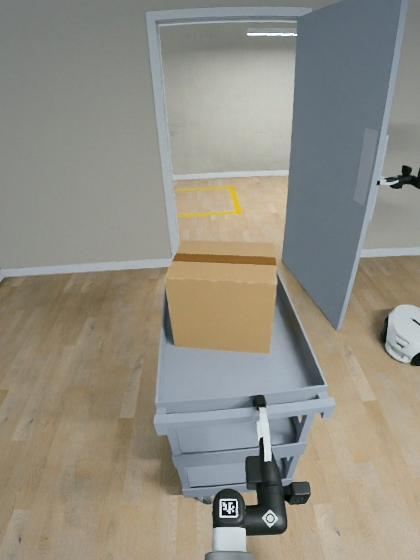

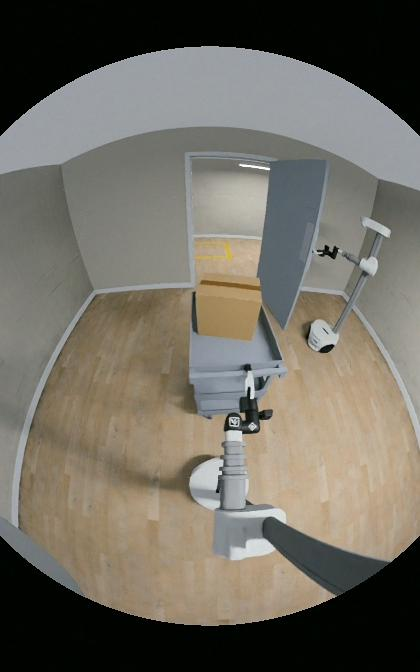

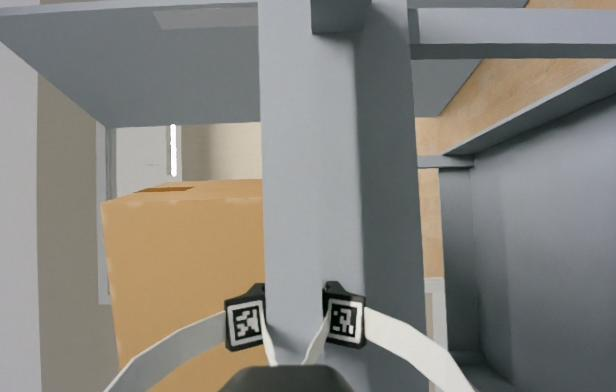

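Request:
move --cameras '["r1_head_camera","r1_wrist_camera"]'

Scene clock: 697.53 s.
r1.base_odometry: x=-3.860 y=-1.133 heading=+0.726
r1.turned_by_wheels: +0.000
r1.turned_by_imu: +0.000
r1.base_tilt: forward=-1.6 right=+1.3
r1.lidar_m: 0.48 0.52 2.23 2.10 2.18 2.88 3.21 3.27 2.76 2.61 1.80 0.53
r1.base_status: done
r1.joint_positions: lift_m=+0.680 arm_m=+0.100 wrist_yaw_rad=+0.004 wrist_pitch_rad=+0.003 wrist_roll_rad=+1.570 gripper_m=-0.029
r1.joint_status: not commanded
r1.measured_speeds: all 0
r1.motor_effort: lift_m=+23(23) arm_m=-5(6) wheel_0=-5(24) wheel_1=-2(11) wheel_2=-1(25)
r1.servo_current: wrist_yaw_rad=52(137) wrist_pitch_rad=46(52) wrist_roll_rad=52(72) gripper_m=46(59)
r1.contact_limits: rotate_rad 0.8
r1.hand_pose: x=+0.5597 y=-0.0863 z=+0.8570 quat_wxyz=(+0.707, +0.707, +0.002, +0.000) (m; r1's base frame)
r1.wrist_depth_mm: - - 1366 184 246 255 254 / - - - 243 242 1618 1205 / - - - 238 240 1863 - / - - 459 236 236 - - / - 439 436 175 235 - - / - 449 208 182 231 - - / - 452 455 156 229 - -
r2.base_odometry: x=-2.979 y=+0.279 heading=-2.801
r2.turned_by_wheels: +0.000
r2.turned_by_imu: +0.000
r2.base_tilt: forward=-0.7 right=+0.1
r2.lidar_m: 0.69 0.44 1.09 1.12 1.76 4.59 1.78 1.31 1.24 1.27 1.26 1.20
r2.base_status: not commanded
r2.joint_positions: lift_m=+0.890 arm_m=+0.100 wrist_yaw_rad=+1.009 wrist_pitch_rad=+0.001 wrist_roll_rad=+0.000 gripper_m=-0.028
r2.joint_status: not commanded
r2.measured_speeds: all 0
r2.on_its_own: wrist_yaw_rad is at rest, and its servo_current (189 mA) is outside its rest range (0 to 104 mA)
r2.motor_effort: lift_m=+21(21) arm_m=+3(4) wheel_0=+24(24) wheel_1=+3(4) wheel_2=+5(6)
r2.servo_current: wrist_yaw_rad=189(202) wrist_pitch_rad=39(46) wrist_roll_rad=59(59) gripper_m=98(111)
r2.contact_limits: translate_m 0.8
r2.hand_pose: x=+0.4986 y=+0.1974 z=+1.0677 quat_wxyz=(+0.876, +0.000, +0.000, +0.483) (m; r2's base frame)
r2.wrist_depth_mm: - - 233 243 251 260 267 / - - 234 246 252 259 267 / - - 235 246 254 262 270 / - - 237 247 254 263 271 / 1008 1098 238 170 256 265 272 / 1336 891 177 175 255 267 274 / - 141 240 - 256 270 277
pictures: r1_head_camera, r1_wrist_camera
Images, in order (width x height): r1_head_camera 420x560, r1_wrist_camera 616x392.

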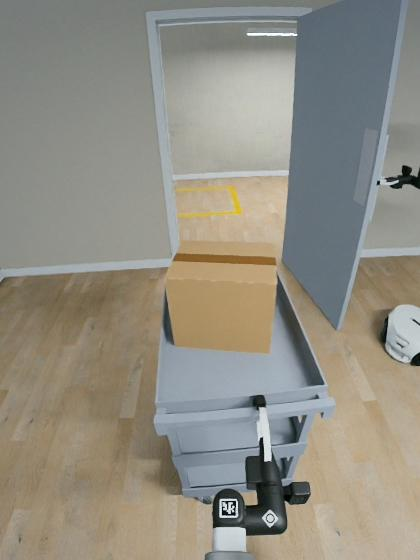

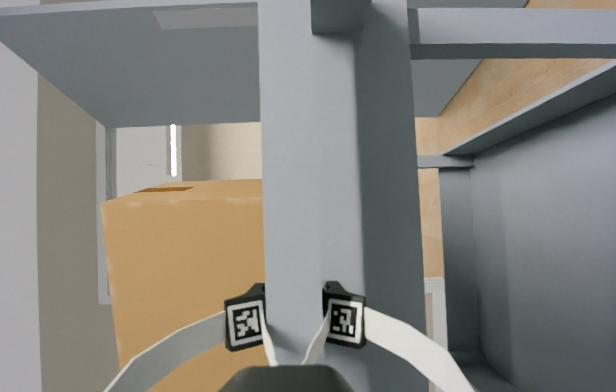

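Request:
move --r1 '{"joints":{"gripper_m":0.08}}' --blocking false

Request:
wait --seconds 3

Request:
move --r1 '{"base":{"strafe_m":0.08},"pace":"slow"}' --blocking false

Request:
wait --seconds 4

Request:
move --r1 '{"joints":{"gripper_m":-0.03}}' --blocking false

Request:
wait --seconds 3

Request:
move --r1 '{"base":{"translate_m":0.35,"strafe_m":-0.02},"pace":"slow","contact_limits":{"translate_m":0.8,"strafe_m":0.8}}' --blocking false

Request:
wait --seconds 6 --cameras '["r1_head_camera","r1_wrist_camera"]'

Scene clock: 707.17 s.
move: r1 moving
r1.base_odometry: x=-3.860 y=-1.133 heading=+0.727
r1.turned_by_wheels: +0.000
r1.turned_by_imu: +0.000
r1.base_tilt: forward=-1.6 right=+1.3
r1.lidar_m: 0.48 0.51 2.25 2.10 2.17 2.86 3.20 3.28 2.77 2.61 1.83 0.53
r1.base_status: not commanded
r1.joint_positions: lift_m=+0.680 arm_m=+0.100 wrist_yaw_rad=+0.003 wrist_pitch_rad=+0.003 wrist_roll_rad=+1.570 gripper_m=-0.004
r1.joint_status: gripper_m moving
r1.measured_speeds: translate_m=+0.000 strafe_m=+0.000 rotate_rad=+0.002 lift_m=+0.000 arm_m=+0.000 wrist_yaw_rad=+0.000 wrist_pitch_rad=+0.000 wrist_roll_rad=+0.000
r1.motor_effort: lift_m=+23(23) arm_m=-3(5) wheel_0=-4(5) wheel_1=-2(3) wheel_2=-1(1)
r1.servo_current: wrist_yaw_rad=65(65) wrist_pitch_rad=39(46) wrist_roll_rad=33(65) gripper_m=78(78)
r1.contact_limits: rotate_rad 0.8
r1.hand_pose: x=+0.5595 y=-0.0867 z=+0.8570 quat_wxyz=(+0.707, +0.707, +0.002, +0.000) (m; r1's base frame)
r1.wrist_depth_mm: - - 1397 - 251 257 258 / - - - 246 246 1618 1118 / - - - 241 243 1863 - / - - 480 238 239 - - / - 439 439 178 237 - - / - 452 442 184 236 - - / - 452 182 167 177 - -
r2.base_odometry: x=-2.979 y=+0.279 heading=-2.801
r2.turned_by_wheels: +0.000
r2.turned_by_imu: +0.000
r2.base_tilt: forward=-0.7 right=+0.1
r2.lidar_m: 0.64 0.46 1.10 1.11 1.74 4.60 1.78 1.31 1.25 1.29 1.26 1.18
r2.base_status: not commanded
r2.joint_positions: lift_m=+0.890 arm_m=+0.100 wrist_yaw_rad=+1.009 wrist_pitch_rad=+0.001 wrist_roll_rad=+0.000 gripper_m=-0.028
r2.joint_status: not commanded
r2.measured_speeds: all 0
r2.motor_effort: lift_m=+21(21) arm_m=+4(4) wheel_0=+23(24) wheel_1=+4(4) wheel_2=+5(5)
r2.servo_current: wrist_yaw_rad=195(202) wrist_pitch_rad=33(46) wrist_roll_rad=59(59) gripper_m=91(98)
r2.contact_limits: translate_m 0.8
r2.hand_pose: x=+0.4986 y=+0.1974 z=+1.0677 quat_wxyz=(+0.876, +0.000, +0.000, +0.483) (m; r2's base frame)
r2.wrist_depth_mm: - - 233 243 251 259 266 / - - 236 245 252 260 267 / - - 236 246 254 262 270 / - - 237 247 254 264 271 / 991 1098 238 169 256 265 272 / 1336 917 177 175 255 266 273 / - 141 240 - 254 270 276

Scene clock: 708.47 s.
earlier move: r1 done
r1.base_odometry: x=-3.860 y=-1.133 heading=+0.727
r1.turned_by_wheels: +0.000
r1.turned_by_imu: +0.000
r1.base_tilt: forward=-1.6 right=+1.2
r1.lidar_m: 0.49 0.50 2.25 2.13 2.18 2.85 3.21 3.27 2.78 2.63 1.82 0.53
r1.base_status: not commanded
r1.joint_positions: lift_m=+0.680 arm_m=+0.100 wrist_yaw_rad=+0.003 wrist_pitch_rad=+0.003 wrist_roll_rad=+1.570 gripper_m=+0.080
r1.joint_status: all done
r1.measured_speeds: all 0
r1.motor_effort: lift_m=+23(23) arm_m=+4(5) wheel_0=-3(5) wheel_1=-1(3) wheel_2=-1(1)
r1.servo_current: wrist_yaw_rad=59(72) wrist_pitch_rad=52(52) wrist_roll_rad=39(65) gripper_m=39(104)
r1.contact_limits: rotate_rad 0.8
r1.hand_pose: x=+0.5595 y=-0.0867 z=+0.8570 quat_wxyz=(+0.707, +0.707, +0.002, +0.000) (m; r1's base frame)
r1.wrist_depth_mm: - - 1397 - 252 259 260 / - - - 247 248 1576 1138 / - - - 244 245 1863 - / - - 488 240 241 - - / - 442 442 179 237 - - / - 449 445 185 236 - - / - 455 182 162 179 - -
r2.base_odometry: x=-2.979 y=+0.279 heading=-2.801
r2.turned_by_wheels: +0.000
r2.turned_by_imu: +0.000
r2.base_tilt: forward=-0.7 right=+0.0
r2.lidar_m: 0.68 0.46 1.11 1.11 1.75 4.61 1.77 1.30 1.23 1.33 1.24 1.22
r2.base_status: not commanded
r2.joint_positions: lift_m=+0.890 arm_m=+0.100 wrist_yaw_rad=+1.009 wrist_pitch_rad=+0.001 wrist_roll_rad=+0.000 gripper_m=-0.028
r2.joint_status: not commanded
r2.measured_speeds: all 0
r2.on_its_own: wrist_yaw_rad is at rest, and its servo_current (189 mA) is outside its rest range (0 to 104 mA)
r2.motor_effort: lift_m=+21(21) arm_m=+4(4) wheel_0=+23(24) wheel_1=+3(4) wheel_2=+5(5)
r2.servo_current: wrist_yaw_rad=189(202) wrist_pitch_rad=39(46) wrist_roll_rad=46(59) gripper_m=98(104)
r2.contact_limits: translate_m 0.8
r2.hand_pose: x=+0.4986 y=+0.1974 z=+1.0677 quat_wxyz=(+0.876, +0.000, +0.000, +0.483) (m; r2's base frame)
r2.wrist_depth_mm: - - 233 243 251 259 267 / - - 234 246 252 260 268 / - - 236 247 253 262 268 / - - 237 247 254 263 272 / 991 1118 237 169 255 264 272 / 1366 904 177 175 255 266 274 / - 141 238 - 255 270 276
wait: 1.30 of 3 s (r1 has come to rest)

Scene clock: 708.97 s.
move: r1 moving
r1.base_odometry: x=-3.869 y=-1.122 heading=+0.726
r1.turned_by_wheels: +0.000
r1.turned_by_imu: +0.000
r1.base_tilt: forward=-1.6 right=+1.3
r1.lidar_m: 0.49 0.51 2.23 2.10 2.16 2.83 3.21 3.25 2.77 2.63 1.80 0.53
r1.base_status: strafe_m moving
r1.joint_positions: lift_m=+0.680 arm_m=+0.100 wrist_yaw_rad=+0.001 wrist_pitch_rad=+0.003 wrist_roll_rad=+1.570 gripper_m=+0.080
r1.joint_status: not commanded
r1.measured_speeds: translate_m=+0.001 strafe_m=+0.054 rotate_rad=-0.003 lift_m=+0.000 arm_m=+0.000 wrist_yaw_rad=-0.026 wrist_pitch_rad=+0.000 wrist_roll_rad=+0.000
r1.motor_effort: lift_m=+23(23) arm_m=+4(4) wheel_0=-8(8) wheel_1=+6(6) wheel_2=+0(1)
r1.servo_current: wrist_yaw_rad=26(59) wrist_pitch_rad=46(52) wrist_roll_rad=65(65) gripper_m=46(52)
r1.hand_pose: x=+0.5594 y=-0.0871 z=+0.8570 quat_wxyz=(+0.707, +0.707, +0.001, -0.001) (m; r1's base frame)
r1.wrist_depth_mm: - - 1397 - 263 268 268 / - - - 254 258 1576 1182 / - - - 251 252 1863 - / - - 621 245 247 - - / - 442 442 184 242 - - / - 452 208 185 238 - - / - 455 184 157 233 - -
r2.base_odometry: x=-2.979 y=+0.279 heading=-2.801
r2.turned_by_wheels: +0.000
r2.turned_by_imu: +0.000
r2.base_tilt: forward=-0.7 right=+0.0
r2.lidar_m: 0.70 0.46 1.08 1.13 1.77 4.61 1.77 1.31 1.24 1.29 1.26 1.20
r2.base_status: not commanded
r2.joint_positions: lift_m=+0.890 arm_m=+0.100 wrist_yaw_rad=+1.009 wrist_pitch_rad=+0.001 wrist_roll_rad=+0.000 gripper_m=-0.028
r2.joint_status: not commanded
r2.measured_speeds: all 0
r2.motor_effort: lift_m=+21(21) arm_m=+3(4) wheel_0=+24(24) wheel_1=+3(4) wheel_2=+5(5)
r2.servo_current: wrist_yaw_rad=189(195) wrist_pitch_rad=39(46) wrist_roll_rad=46(59) gripper_m=98(98)
r2.contact_limits: translate_m 0.8
r2.hand_pose: x=+0.4986 y=+0.1974 z=+1.0677 quat_wxyz=(+0.876, +0.000, +0.000, +0.483) (m; r2's base frame)
r2.wrist_depth_mm: - - 234 243 251 258 268 / - - 235 245 252 260 267 / - - 236 246 253 263 270 / - - 236 247 254 263 271 / 1008 1098 238 169 256 265 272 / 1366 917 177 175 256 266 273 / - 141 239 - 255 268 276

Scene clock: 710.40 s.
earlier move: r1 done
r1.base_odometry: x=-3.913 y=-1.073 heading=+0.726
r1.turned_by_wheels: +0.000
r1.turned_by_imu: +0.000
r1.base_tilt: forward=-1.6 right=+1.3
r1.lidar_m: 0.49 2.65 2.17 2.04 2.10 2.75 3.19 3.27 2.84 2.69 1.85 0.53
r1.base_status: done
r1.joint_positions: lift_m=+0.680 arm_m=+0.100 wrist_yaw_rad=-0.003 wrist_pitch_rad=+0.002 wrist_roll_rad=+1.570 gripper_m=+0.080
r1.joint_status: not commanded
r1.measured_speeds: all 0
r1.motor_effort: lift_m=+20(23) arm_m=+4(4) wheel_0=-4(13) wheel_1=+2(8) wheel_2=-1(5)
r1.servo_current: wrist_yaw_rad=72(72) wrist_pitch_rad=46(52) wrist_roll_rad=33(65) gripper_m=46(52)
r1.hand_pose: x=+0.5590 y=-0.0882 z=+0.8575 quat_wxyz=(+0.707, +0.707, +0.000, -0.002) (m; r1's base frame)
r1.wrist_depth_mm: - - 1464 259 259 1464 1229 / - - - 255 257 1661 - / - - - 251 252 1863 - / - 452 452 247 249 - - / - 462 459 243 245 - - / - 462 212 183 194 - - / - 469 473 139 237 - -
r2.base_odometry: x=-2.979 y=+0.279 heading=-2.801
r2.turned_by_wheels: +0.000
r2.turned_by_imu: +0.000
r2.base_tilt: forward=-0.7 right=+0.0
r2.lidar_m: 0.65 0.46 1.10 1.09 1.81 4.60 1.77 1.29 1.24 1.31 1.23 1.17
r2.base_status: not commanded
r2.joint_positions: lift_m=+0.890 arm_m=+0.100 wrist_yaw_rad=+1.009 wrist_pitch_rad=+0.001 wrist_roll_rad=+0.000 gripper_m=-0.028
r2.joint_status: not commanded
r2.measured_speeds: all 0
r2.on_its_own: wrist_yaw_rad is at rest, and its servo_current (182 mA) is outside its rest range (0 to 104 mA)
r2.motor_effort: lift_m=+21(21) arm_m=+4(4) wheel_0=+24(24) wheel_1=+4(4) wheel_2=+5(5)
r2.servo_current: wrist_yaw_rad=182(202) wrist_pitch_rad=46(46) wrist_roll_rad=39(59) gripper_m=91(104)
r2.contact_limits: translate_m 0.8
r2.hand_pose: x=+0.4986 y=+0.1974 z=+1.0677 quat_wxyz=(+0.876, +0.000, +0.000, +0.483) (m; r2's base frame)
r2.wrist_depth_mm: - - 233 243 251 259 266 / - - 235 245 252 259 267 / - - 236 247 254 262 268 / - - 236 247 255 263 270 / 1008 1160 238 169 255 265 272 / 1336 917 177 174 255 266 273 / - 141 241 - 255 271 274
wait: 1.43 of 4 s (r1 has come to rest)

Scene clock: 710.90 s.
move: r1 moving
r1.base_odometry: x=-3.913 y=-1.073 heading=+0.726
r1.turned_by_wheels: +0.000
r1.turned_by_imu: +0.000
r1.base_tilt: forward=-1.6 right=+1.3
r1.lidar_m: 0.46 2.67 2.15 2.01 2.09 2.77 3.21 3.27 2.84 2.69 1.81 0.54
r1.base_status: not commanded
r1.joint_positions: lift_m=+0.680 arm_m=+0.100 wrist_yaw_rad=-0.003 wrist_pitch_rad=+0.002 wrist_roll_rad=+1.570 gripper_m=+0.062
r1.joint_status: gripper_m moving
r1.measured_speeds: translate_m=+0.000 strafe_m=+0.000 rotate_rad=+0.000 lift_m=+0.000 arm_m=+0.000 wrist_yaw_rad=+0.000 wrist_pitch_rad=+0.005 wrist_roll_rad=+0.000
r1.motor_effort: lift_m=+20(20) arm_m=+4(4) wheel_0=-3(4) wheel_1=+1(2) wheel_2=-1(1)
r1.servo_current: wrist_yaw_rad=33(59) wrist_pitch_rad=46(46) wrist_roll_rad=33(72) gripper_m=104(104)
r1.hand_pose: x=+0.5590 y=-0.0882 z=+0.8574 quat_wxyz=(+0.707, +0.707, +0.000, -0.002) (m; r1's base frame)
r1.wrist_depth_mm: - - 1464 259 262 1430 1205 / - - - 254 256 1708 - / - - - 250 253 831 - / - 449 452 247 249 - - / - 459 459 242 244 - - / - 462 196 183 187 - - / - 469 473 138 236 - -
r2.base_odometry: x=-2.979 y=+0.279 heading=-2.801
r2.turned_by_wheels: +0.000
r2.turned_by_imu: +0.000
r2.base_tilt: forward=-0.7 right=+0.1
r2.lidar_m: 0.68 0.44 1.07 1.12 1.81 4.61 1.77 1.30 1.24 1.30 1.26 1.19
r2.base_status: not commanded
r2.joint_positions: lift_m=+0.890 arm_m=+0.100 wrist_yaw_rad=+1.009 wrist_pitch_rad=+0.001 wrist_roll_rad=+0.000 gripper_m=-0.028
r2.joint_status: not commanded
r2.measured_speeds: all 0
r2.motor_effort: lift_m=+21(21) arm_m=+4(4) wheel_0=+24(24) wheel_1=+3(4) wheel_2=+5(5)
r2.servo_current: wrist_yaw_rad=189(202) wrist_pitch_rad=33(46) wrist_roll_rad=46(52) gripper_m=104(104)
r2.contact_limits: translate_m 0.8
r2.hand_pose: x=+0.4986 y=+0.1974 z=+1.0677 quat_wxyz=(+0.876, +0.000, +0.000, +0.483) (m; r2's base frame)
r2.wrist_depth_mm: - - 233 244 250 259 267 / - - 235 246 252 259 267 / - - 235 246 252 262 267 / - - 236 247 254 263 271 / 1025 1160 237 170 255 265 271 / 1336 904 177 175 255 266 272 / - 141 240 - 255 270 276

Scene clock: 712.20 s.
earlier move: r1 done
r1.base_odometry: x=-3.913 y=-1.073 heading=+0.726
r1.turned_by_wheels: +0.000
r1.turned_by_imu: +0.000
r1.base_tilt: forward=-1.6 right=+1.3
r1.lidar_m: 0.48 2.66 2.15 2.02 2.10 2.75 3.24 3.29 2.86 2.69 1.82 0.53
r1.base_status: not commanded
r1.joint_positions: lift_m=+0.680 arm_m=+0.100 wrist_yaw_rad=-0.003 wrist_pitch_rad=+0.004 wrist_roll_rad=+1.570 gripper_m=-0.029
r1.joint_status: all done
r1.measured_speeds: all 0
r1.motor_effort: lift_m=+20(20) arm_m=-4(4) wheel_0=-4(4) wheel_1=+1(2) wheel_2=-1(1)
r1.servo_current: wrist_yaw_rad=39(59) wrist_pitch_rad=39(52) wrist_roll_rad=52(72) gripper_m=85(163)
r1.hand_pose: x=+0.5591 y=-0.0882 z=+0.8569 quat_wxyz=(+0.707, +0.707, +0.001, -0.002) (m; r1's base frame)
r1.wrist_depth_mm: - - 1397 245 246 1464 1205 / - - - 243 244 1756 - / - - - 239 241 - - / - 439 442 236 239 - - / - 459 449 176 236 - - / - 462 189 174 181 - - / - 151 473 - 230 - -
r2.base_odometry: x=-2.979 y=+0.279 heading=-2.801
r2.turned_by_wheels: +0.000
r2.turned_by_imu: +0.000
r2.base_tilt: forward=-0.7 right=+0.0
r2.lidar_m: 0.71 0.46 1.06 1.11 1.86 4.61 1.82 1.30 1.25 1.29 1.25 1.18
r2.base_status: not commanded
r2.joint_positions: lift_m=+0.890 arm_m=+0.100 wrist_yaw_rad=+1.009 wrist_pitch_rad=+0.001 wrist_roll_rad=+0.000 gripper_m=-0.028
r2.joint_status: not commanded
r2.measured_speeds: all 0
r2.on_its_own: wrist_yaw_rad is at rest, and its servo_current (182 mA) is outside its rest range (0 to 104 mA)
r2.motor_effort: lift_m=+21(21) arm_m=+4(4) wheel_0=+23(24) wheel_1=+4(4) wheel_2=+5(5)
r2.servo_current: wrist_yaw_rad=182(202) wrist_pitch_rad=39(46) wrist_roll_rad=39(65) gripper_m=98(104)
r2.contact_limits: translate_m 0.8
r2.hand_pose: x=+0.4986 y=+0.1974 z=+1.0677 quat_wxyz=(+0.876, +0.000, +0.000, +0.483) (m; r2's base frame)
r2.wrist_depth_mm: - - 234 242 251 259 267 / - - 236 245 252 259 267 / - - 236 246 254 262 270 / - - 237 247 255 263 271 / 1008 1160 237 169 256 265 273 / 1366 904 177 175 256 266 274 / - 140 240 - 254 270 276
wait: 1.30 of 3 s (r1 has come to rest)

r1: "contact_limits": translate_m and strafe_m are given together and make one move, which takes one limit: state it under one of them only

not run: a call was refused earlier in this reply.

Request:
move --r1 '{"base":{"translate_m":0.35,"strafe_m":-0.02},"pace":"slow","contact_limits":{"translate_m":0.8}}' --blocking false

Request:
wait --seconds 6 --cameras '["r1_head_camera","r1_wrist_camera"]'

Scene clock: 716.07 s.
move: r1 moving
r1.base_odometry: x=-3.904 y=-1.065 heading=+0.727
r1.turned_by_wheels: +0.000
r1.turned_by_imu: +0.000
r1.base_tilt: forward=-1.6 right=+1.3
r1.lidar_m: 0.46 2.64 2.15 2.02 2.11 2.74 3.25 3.30 2.86 2.69 1.84 0.52
r1.base_status: translate_m moving; strafe_m moving
r1.joint_positions: lift_m=+0.680 arm_m=+0.100 wrist_yaw_rad=-0.003 wrist_pitch_rad=+0.004 wrist_roll_rad=+1.570 gripper_m=-0.029
r1.joint_status: not commanded
r1.measured_speeds: translate_m=+0.043 strafe_m=-0.001 rotate_rad=+0.000 lift_m=+0.000 arm_m=+0.000 wrist_yaw_rad=+0.000 wrist_pitch_rad=+0.000 wrist_roll_rad=+0.000
r1.motor_effort: lift_m=+20(20) arm_m=+2(4) wheel_0=+7(7) wheel_1=+5(5) wheel_2=-7(7)
r1.servo_current: wrist_yaw_rad=46(59) wrist_pitch_rad=39(46) wrist_roll_rad=46(65) gripper_m=52(85)
r1.contact_limits: translate_m 0.8
r1.hand_pose: x=+0.5590 y=-0.0882 z=+0.8569 quat_wxyz=(+0.707, +0.707, +0.001, -0.002) (m; r1's base frame)
r1.wrist_depth_mm: - - 1397 242 244 1430 1255 / - - - 239 241 1756 - / - - - 237 236 - - / - 436 436 233 234 - - / - 439 442 230 231 - - / - 449 213 183 229 - - / - 452 462 142 225 - -
r2.base_odometry: x=-2.979 y=+0.279 heading=-2.801
r2.turned_by_wheels: +0.000
r2.turned_by_imu: +0.000
r2.base_tilt: forward=-0.7 right=+0.1
r2.lidar_m: 0.68 0.47 1.09 1.13 1.81 4.60 1.79 1.31 1.25 1.30 1.25 1.19
r2.base_status: not commanded
r2.joint_positions: lift_m=+0.890 arm_m=+0.100 wrist_yaw_rad=+1.009 wrist_pitch_rad=+0.001 wrist_roll_rad=+0.000 gripper_m=-0.028
r2.joint_status: not commanded
r2.measured_speeds: all 0
r2.motor_effort: lift_m=+21(21) arm_m=+4(4) wheel_0=+23(24) wheel_1=+3(4) wheel_2=+5(5)
r2.servo_current: wrist_yaw_rad=195(195) wrist_pitch_rad=39(46) wrist_roll_rad=52(52) gripper_m=98(104)
r2.contact_limits: translate_m 0.8
r2.hand_pose: x=+0.4986 y=+0.1974 z=+1.0677 quat_wxyz=(+0.876, +0.000, +0.000, +0.483) (m; r2's base frame)
r2.wrist_depth_mm: - - 233 244 251 259 267 / - - 235 245 252 259 267 / - - 235 246 253 262 270 / - - 236 247 255 263 271 / 991 1118 238 169 255 265 273 / 1366 891 177 175 256 267 273 / - 141 241 - 255 270 276

Scene clock: 720.37 s.
earlier move: r1 done
r1.base_odometry: x=-3.638 y=-0.855 heading=+0.727
r1.turned_by_wheels: +0.000
r1.turned_by_imu: +0.001
r1.base_tilt: forward=-1.6 right=+1.3
r1.lidar_m: 0.45 0.49 2.22 2.08 2.12 2.83 3.59 3.64 2.83 2.65 1.51 0.55
r1.base_status: done
r1.joint_positions: lift_m=+0.680 arm_m=+0.100 wrist_yaw_rad=+0.001 wrist_pitch_rad=+0.004 wrist_roll_rad=+1.570 gripper_m=-0.029
r1.joint_status: not commanded
r1.measured_speeds: all 0
r1.motor_effort: lift_m=+20(20) arm_m=+5(5) wheel_0=+7(11) wheel_1=+3(8) wheel_2=-1(12)
r1.servo_current: wrist_yaw_rad=46(72) wrist_pitch_rad=33(59) wrist_roll_rad=39(65) gripper_m=59(85)
r1.contact_limits: translate_m 0.8
r1.hand_pose: x=+0.5593 y=-0.0870 z=+0.8569 quat_wxyz=(+0.707, +0.707, +0.002, -0.001) (m; r1's base frame)
r1.wrist_depth_mm: - - - 262 266 1397 1182 / 1863 - - 254 255 1708 1281 / 1921 - - 246 247 1863 - / 1921 439 439 237 241 - - / 1863 442 442 176 236 - - / - 442 189 185 227 - - / - 149 445 140 220 - -
r2.base_odometry: x=-2.979 y=+0.279 heading=-2.801
r2.turned_by_wheels: +0.000
r2.turned_by_imu: +0.001
r2.base_tilt: forward=-0.7 right=+0.0
r2.lidar_m: 0.68 0.46 1.09 1.09 4.77 4.61 1.79 1.29 1.25 1.30 1.26 1.20
r2.base_status: not commanded
r2.joint_positions: lift_m=+0.890 arm_m=+0.100 wrist_yaw_rad=+1.009 wrist_pitch_rad=+0.001 wrist_roll_rad=+0.000 gripper_m=-0.028
r2.joint_status: not commanded
r2.measured_speeds: all 0
r2.on_its_own: wrist_yaw_rad is at rest, and its servo_current (182 mA) is outside its rest range (0 to 104 mA)
r2.motor_effort: lift_m=+21(21) arm_m=+4(4) wheel_0=+23(24) wheel_1=+3(4) wheel_2=+5(5)
r2.servo_current: wrist_yaw_rad=182(202) wrist_pitch_rad=39(52) wrist_roll_rad=46(59) gripper_m=91(104)
r2.contact_limits: translate_m 0.8
r2.hand_pose: x=+0.4986 y=+0.1974 z=+1.0677 quat_wxyz=(+0.876, +0.000, +0.000, +0.483) (m; r2's base frame)
r2.wrist_depth_mm: - - 233 244 251 259 265 / - - 234 246 253 259 266 / - - 236 246 253 260 270 / - - 237 248 254 263 271 / - 1025 237 169 256 264 272 / 1008 236 177 175 254 266 274 / - 150 241 - 256 270 274
wait: 4.30 of 6 s (r1 has come to rest)
pictures: r1_head_camera, r1_wrist_camera
Images, in order (width x height): r1_head_camera 420x560, r1_wrist_camera 616x392.

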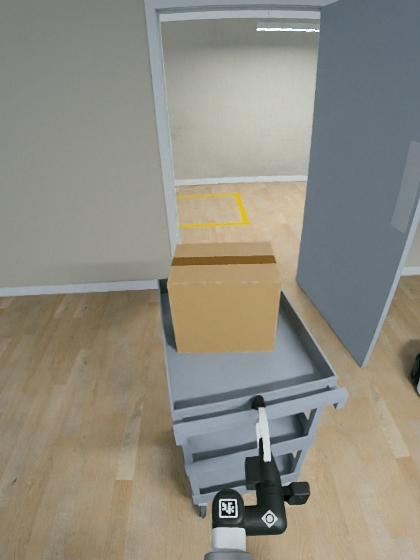

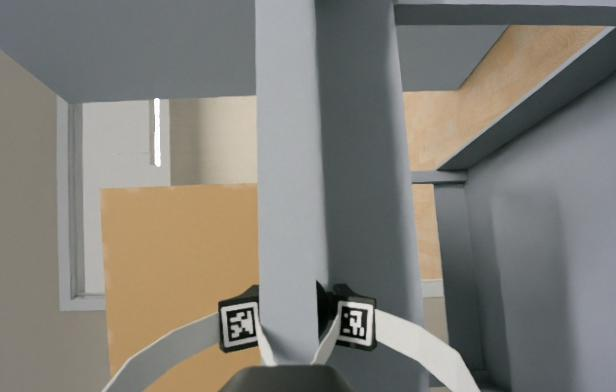

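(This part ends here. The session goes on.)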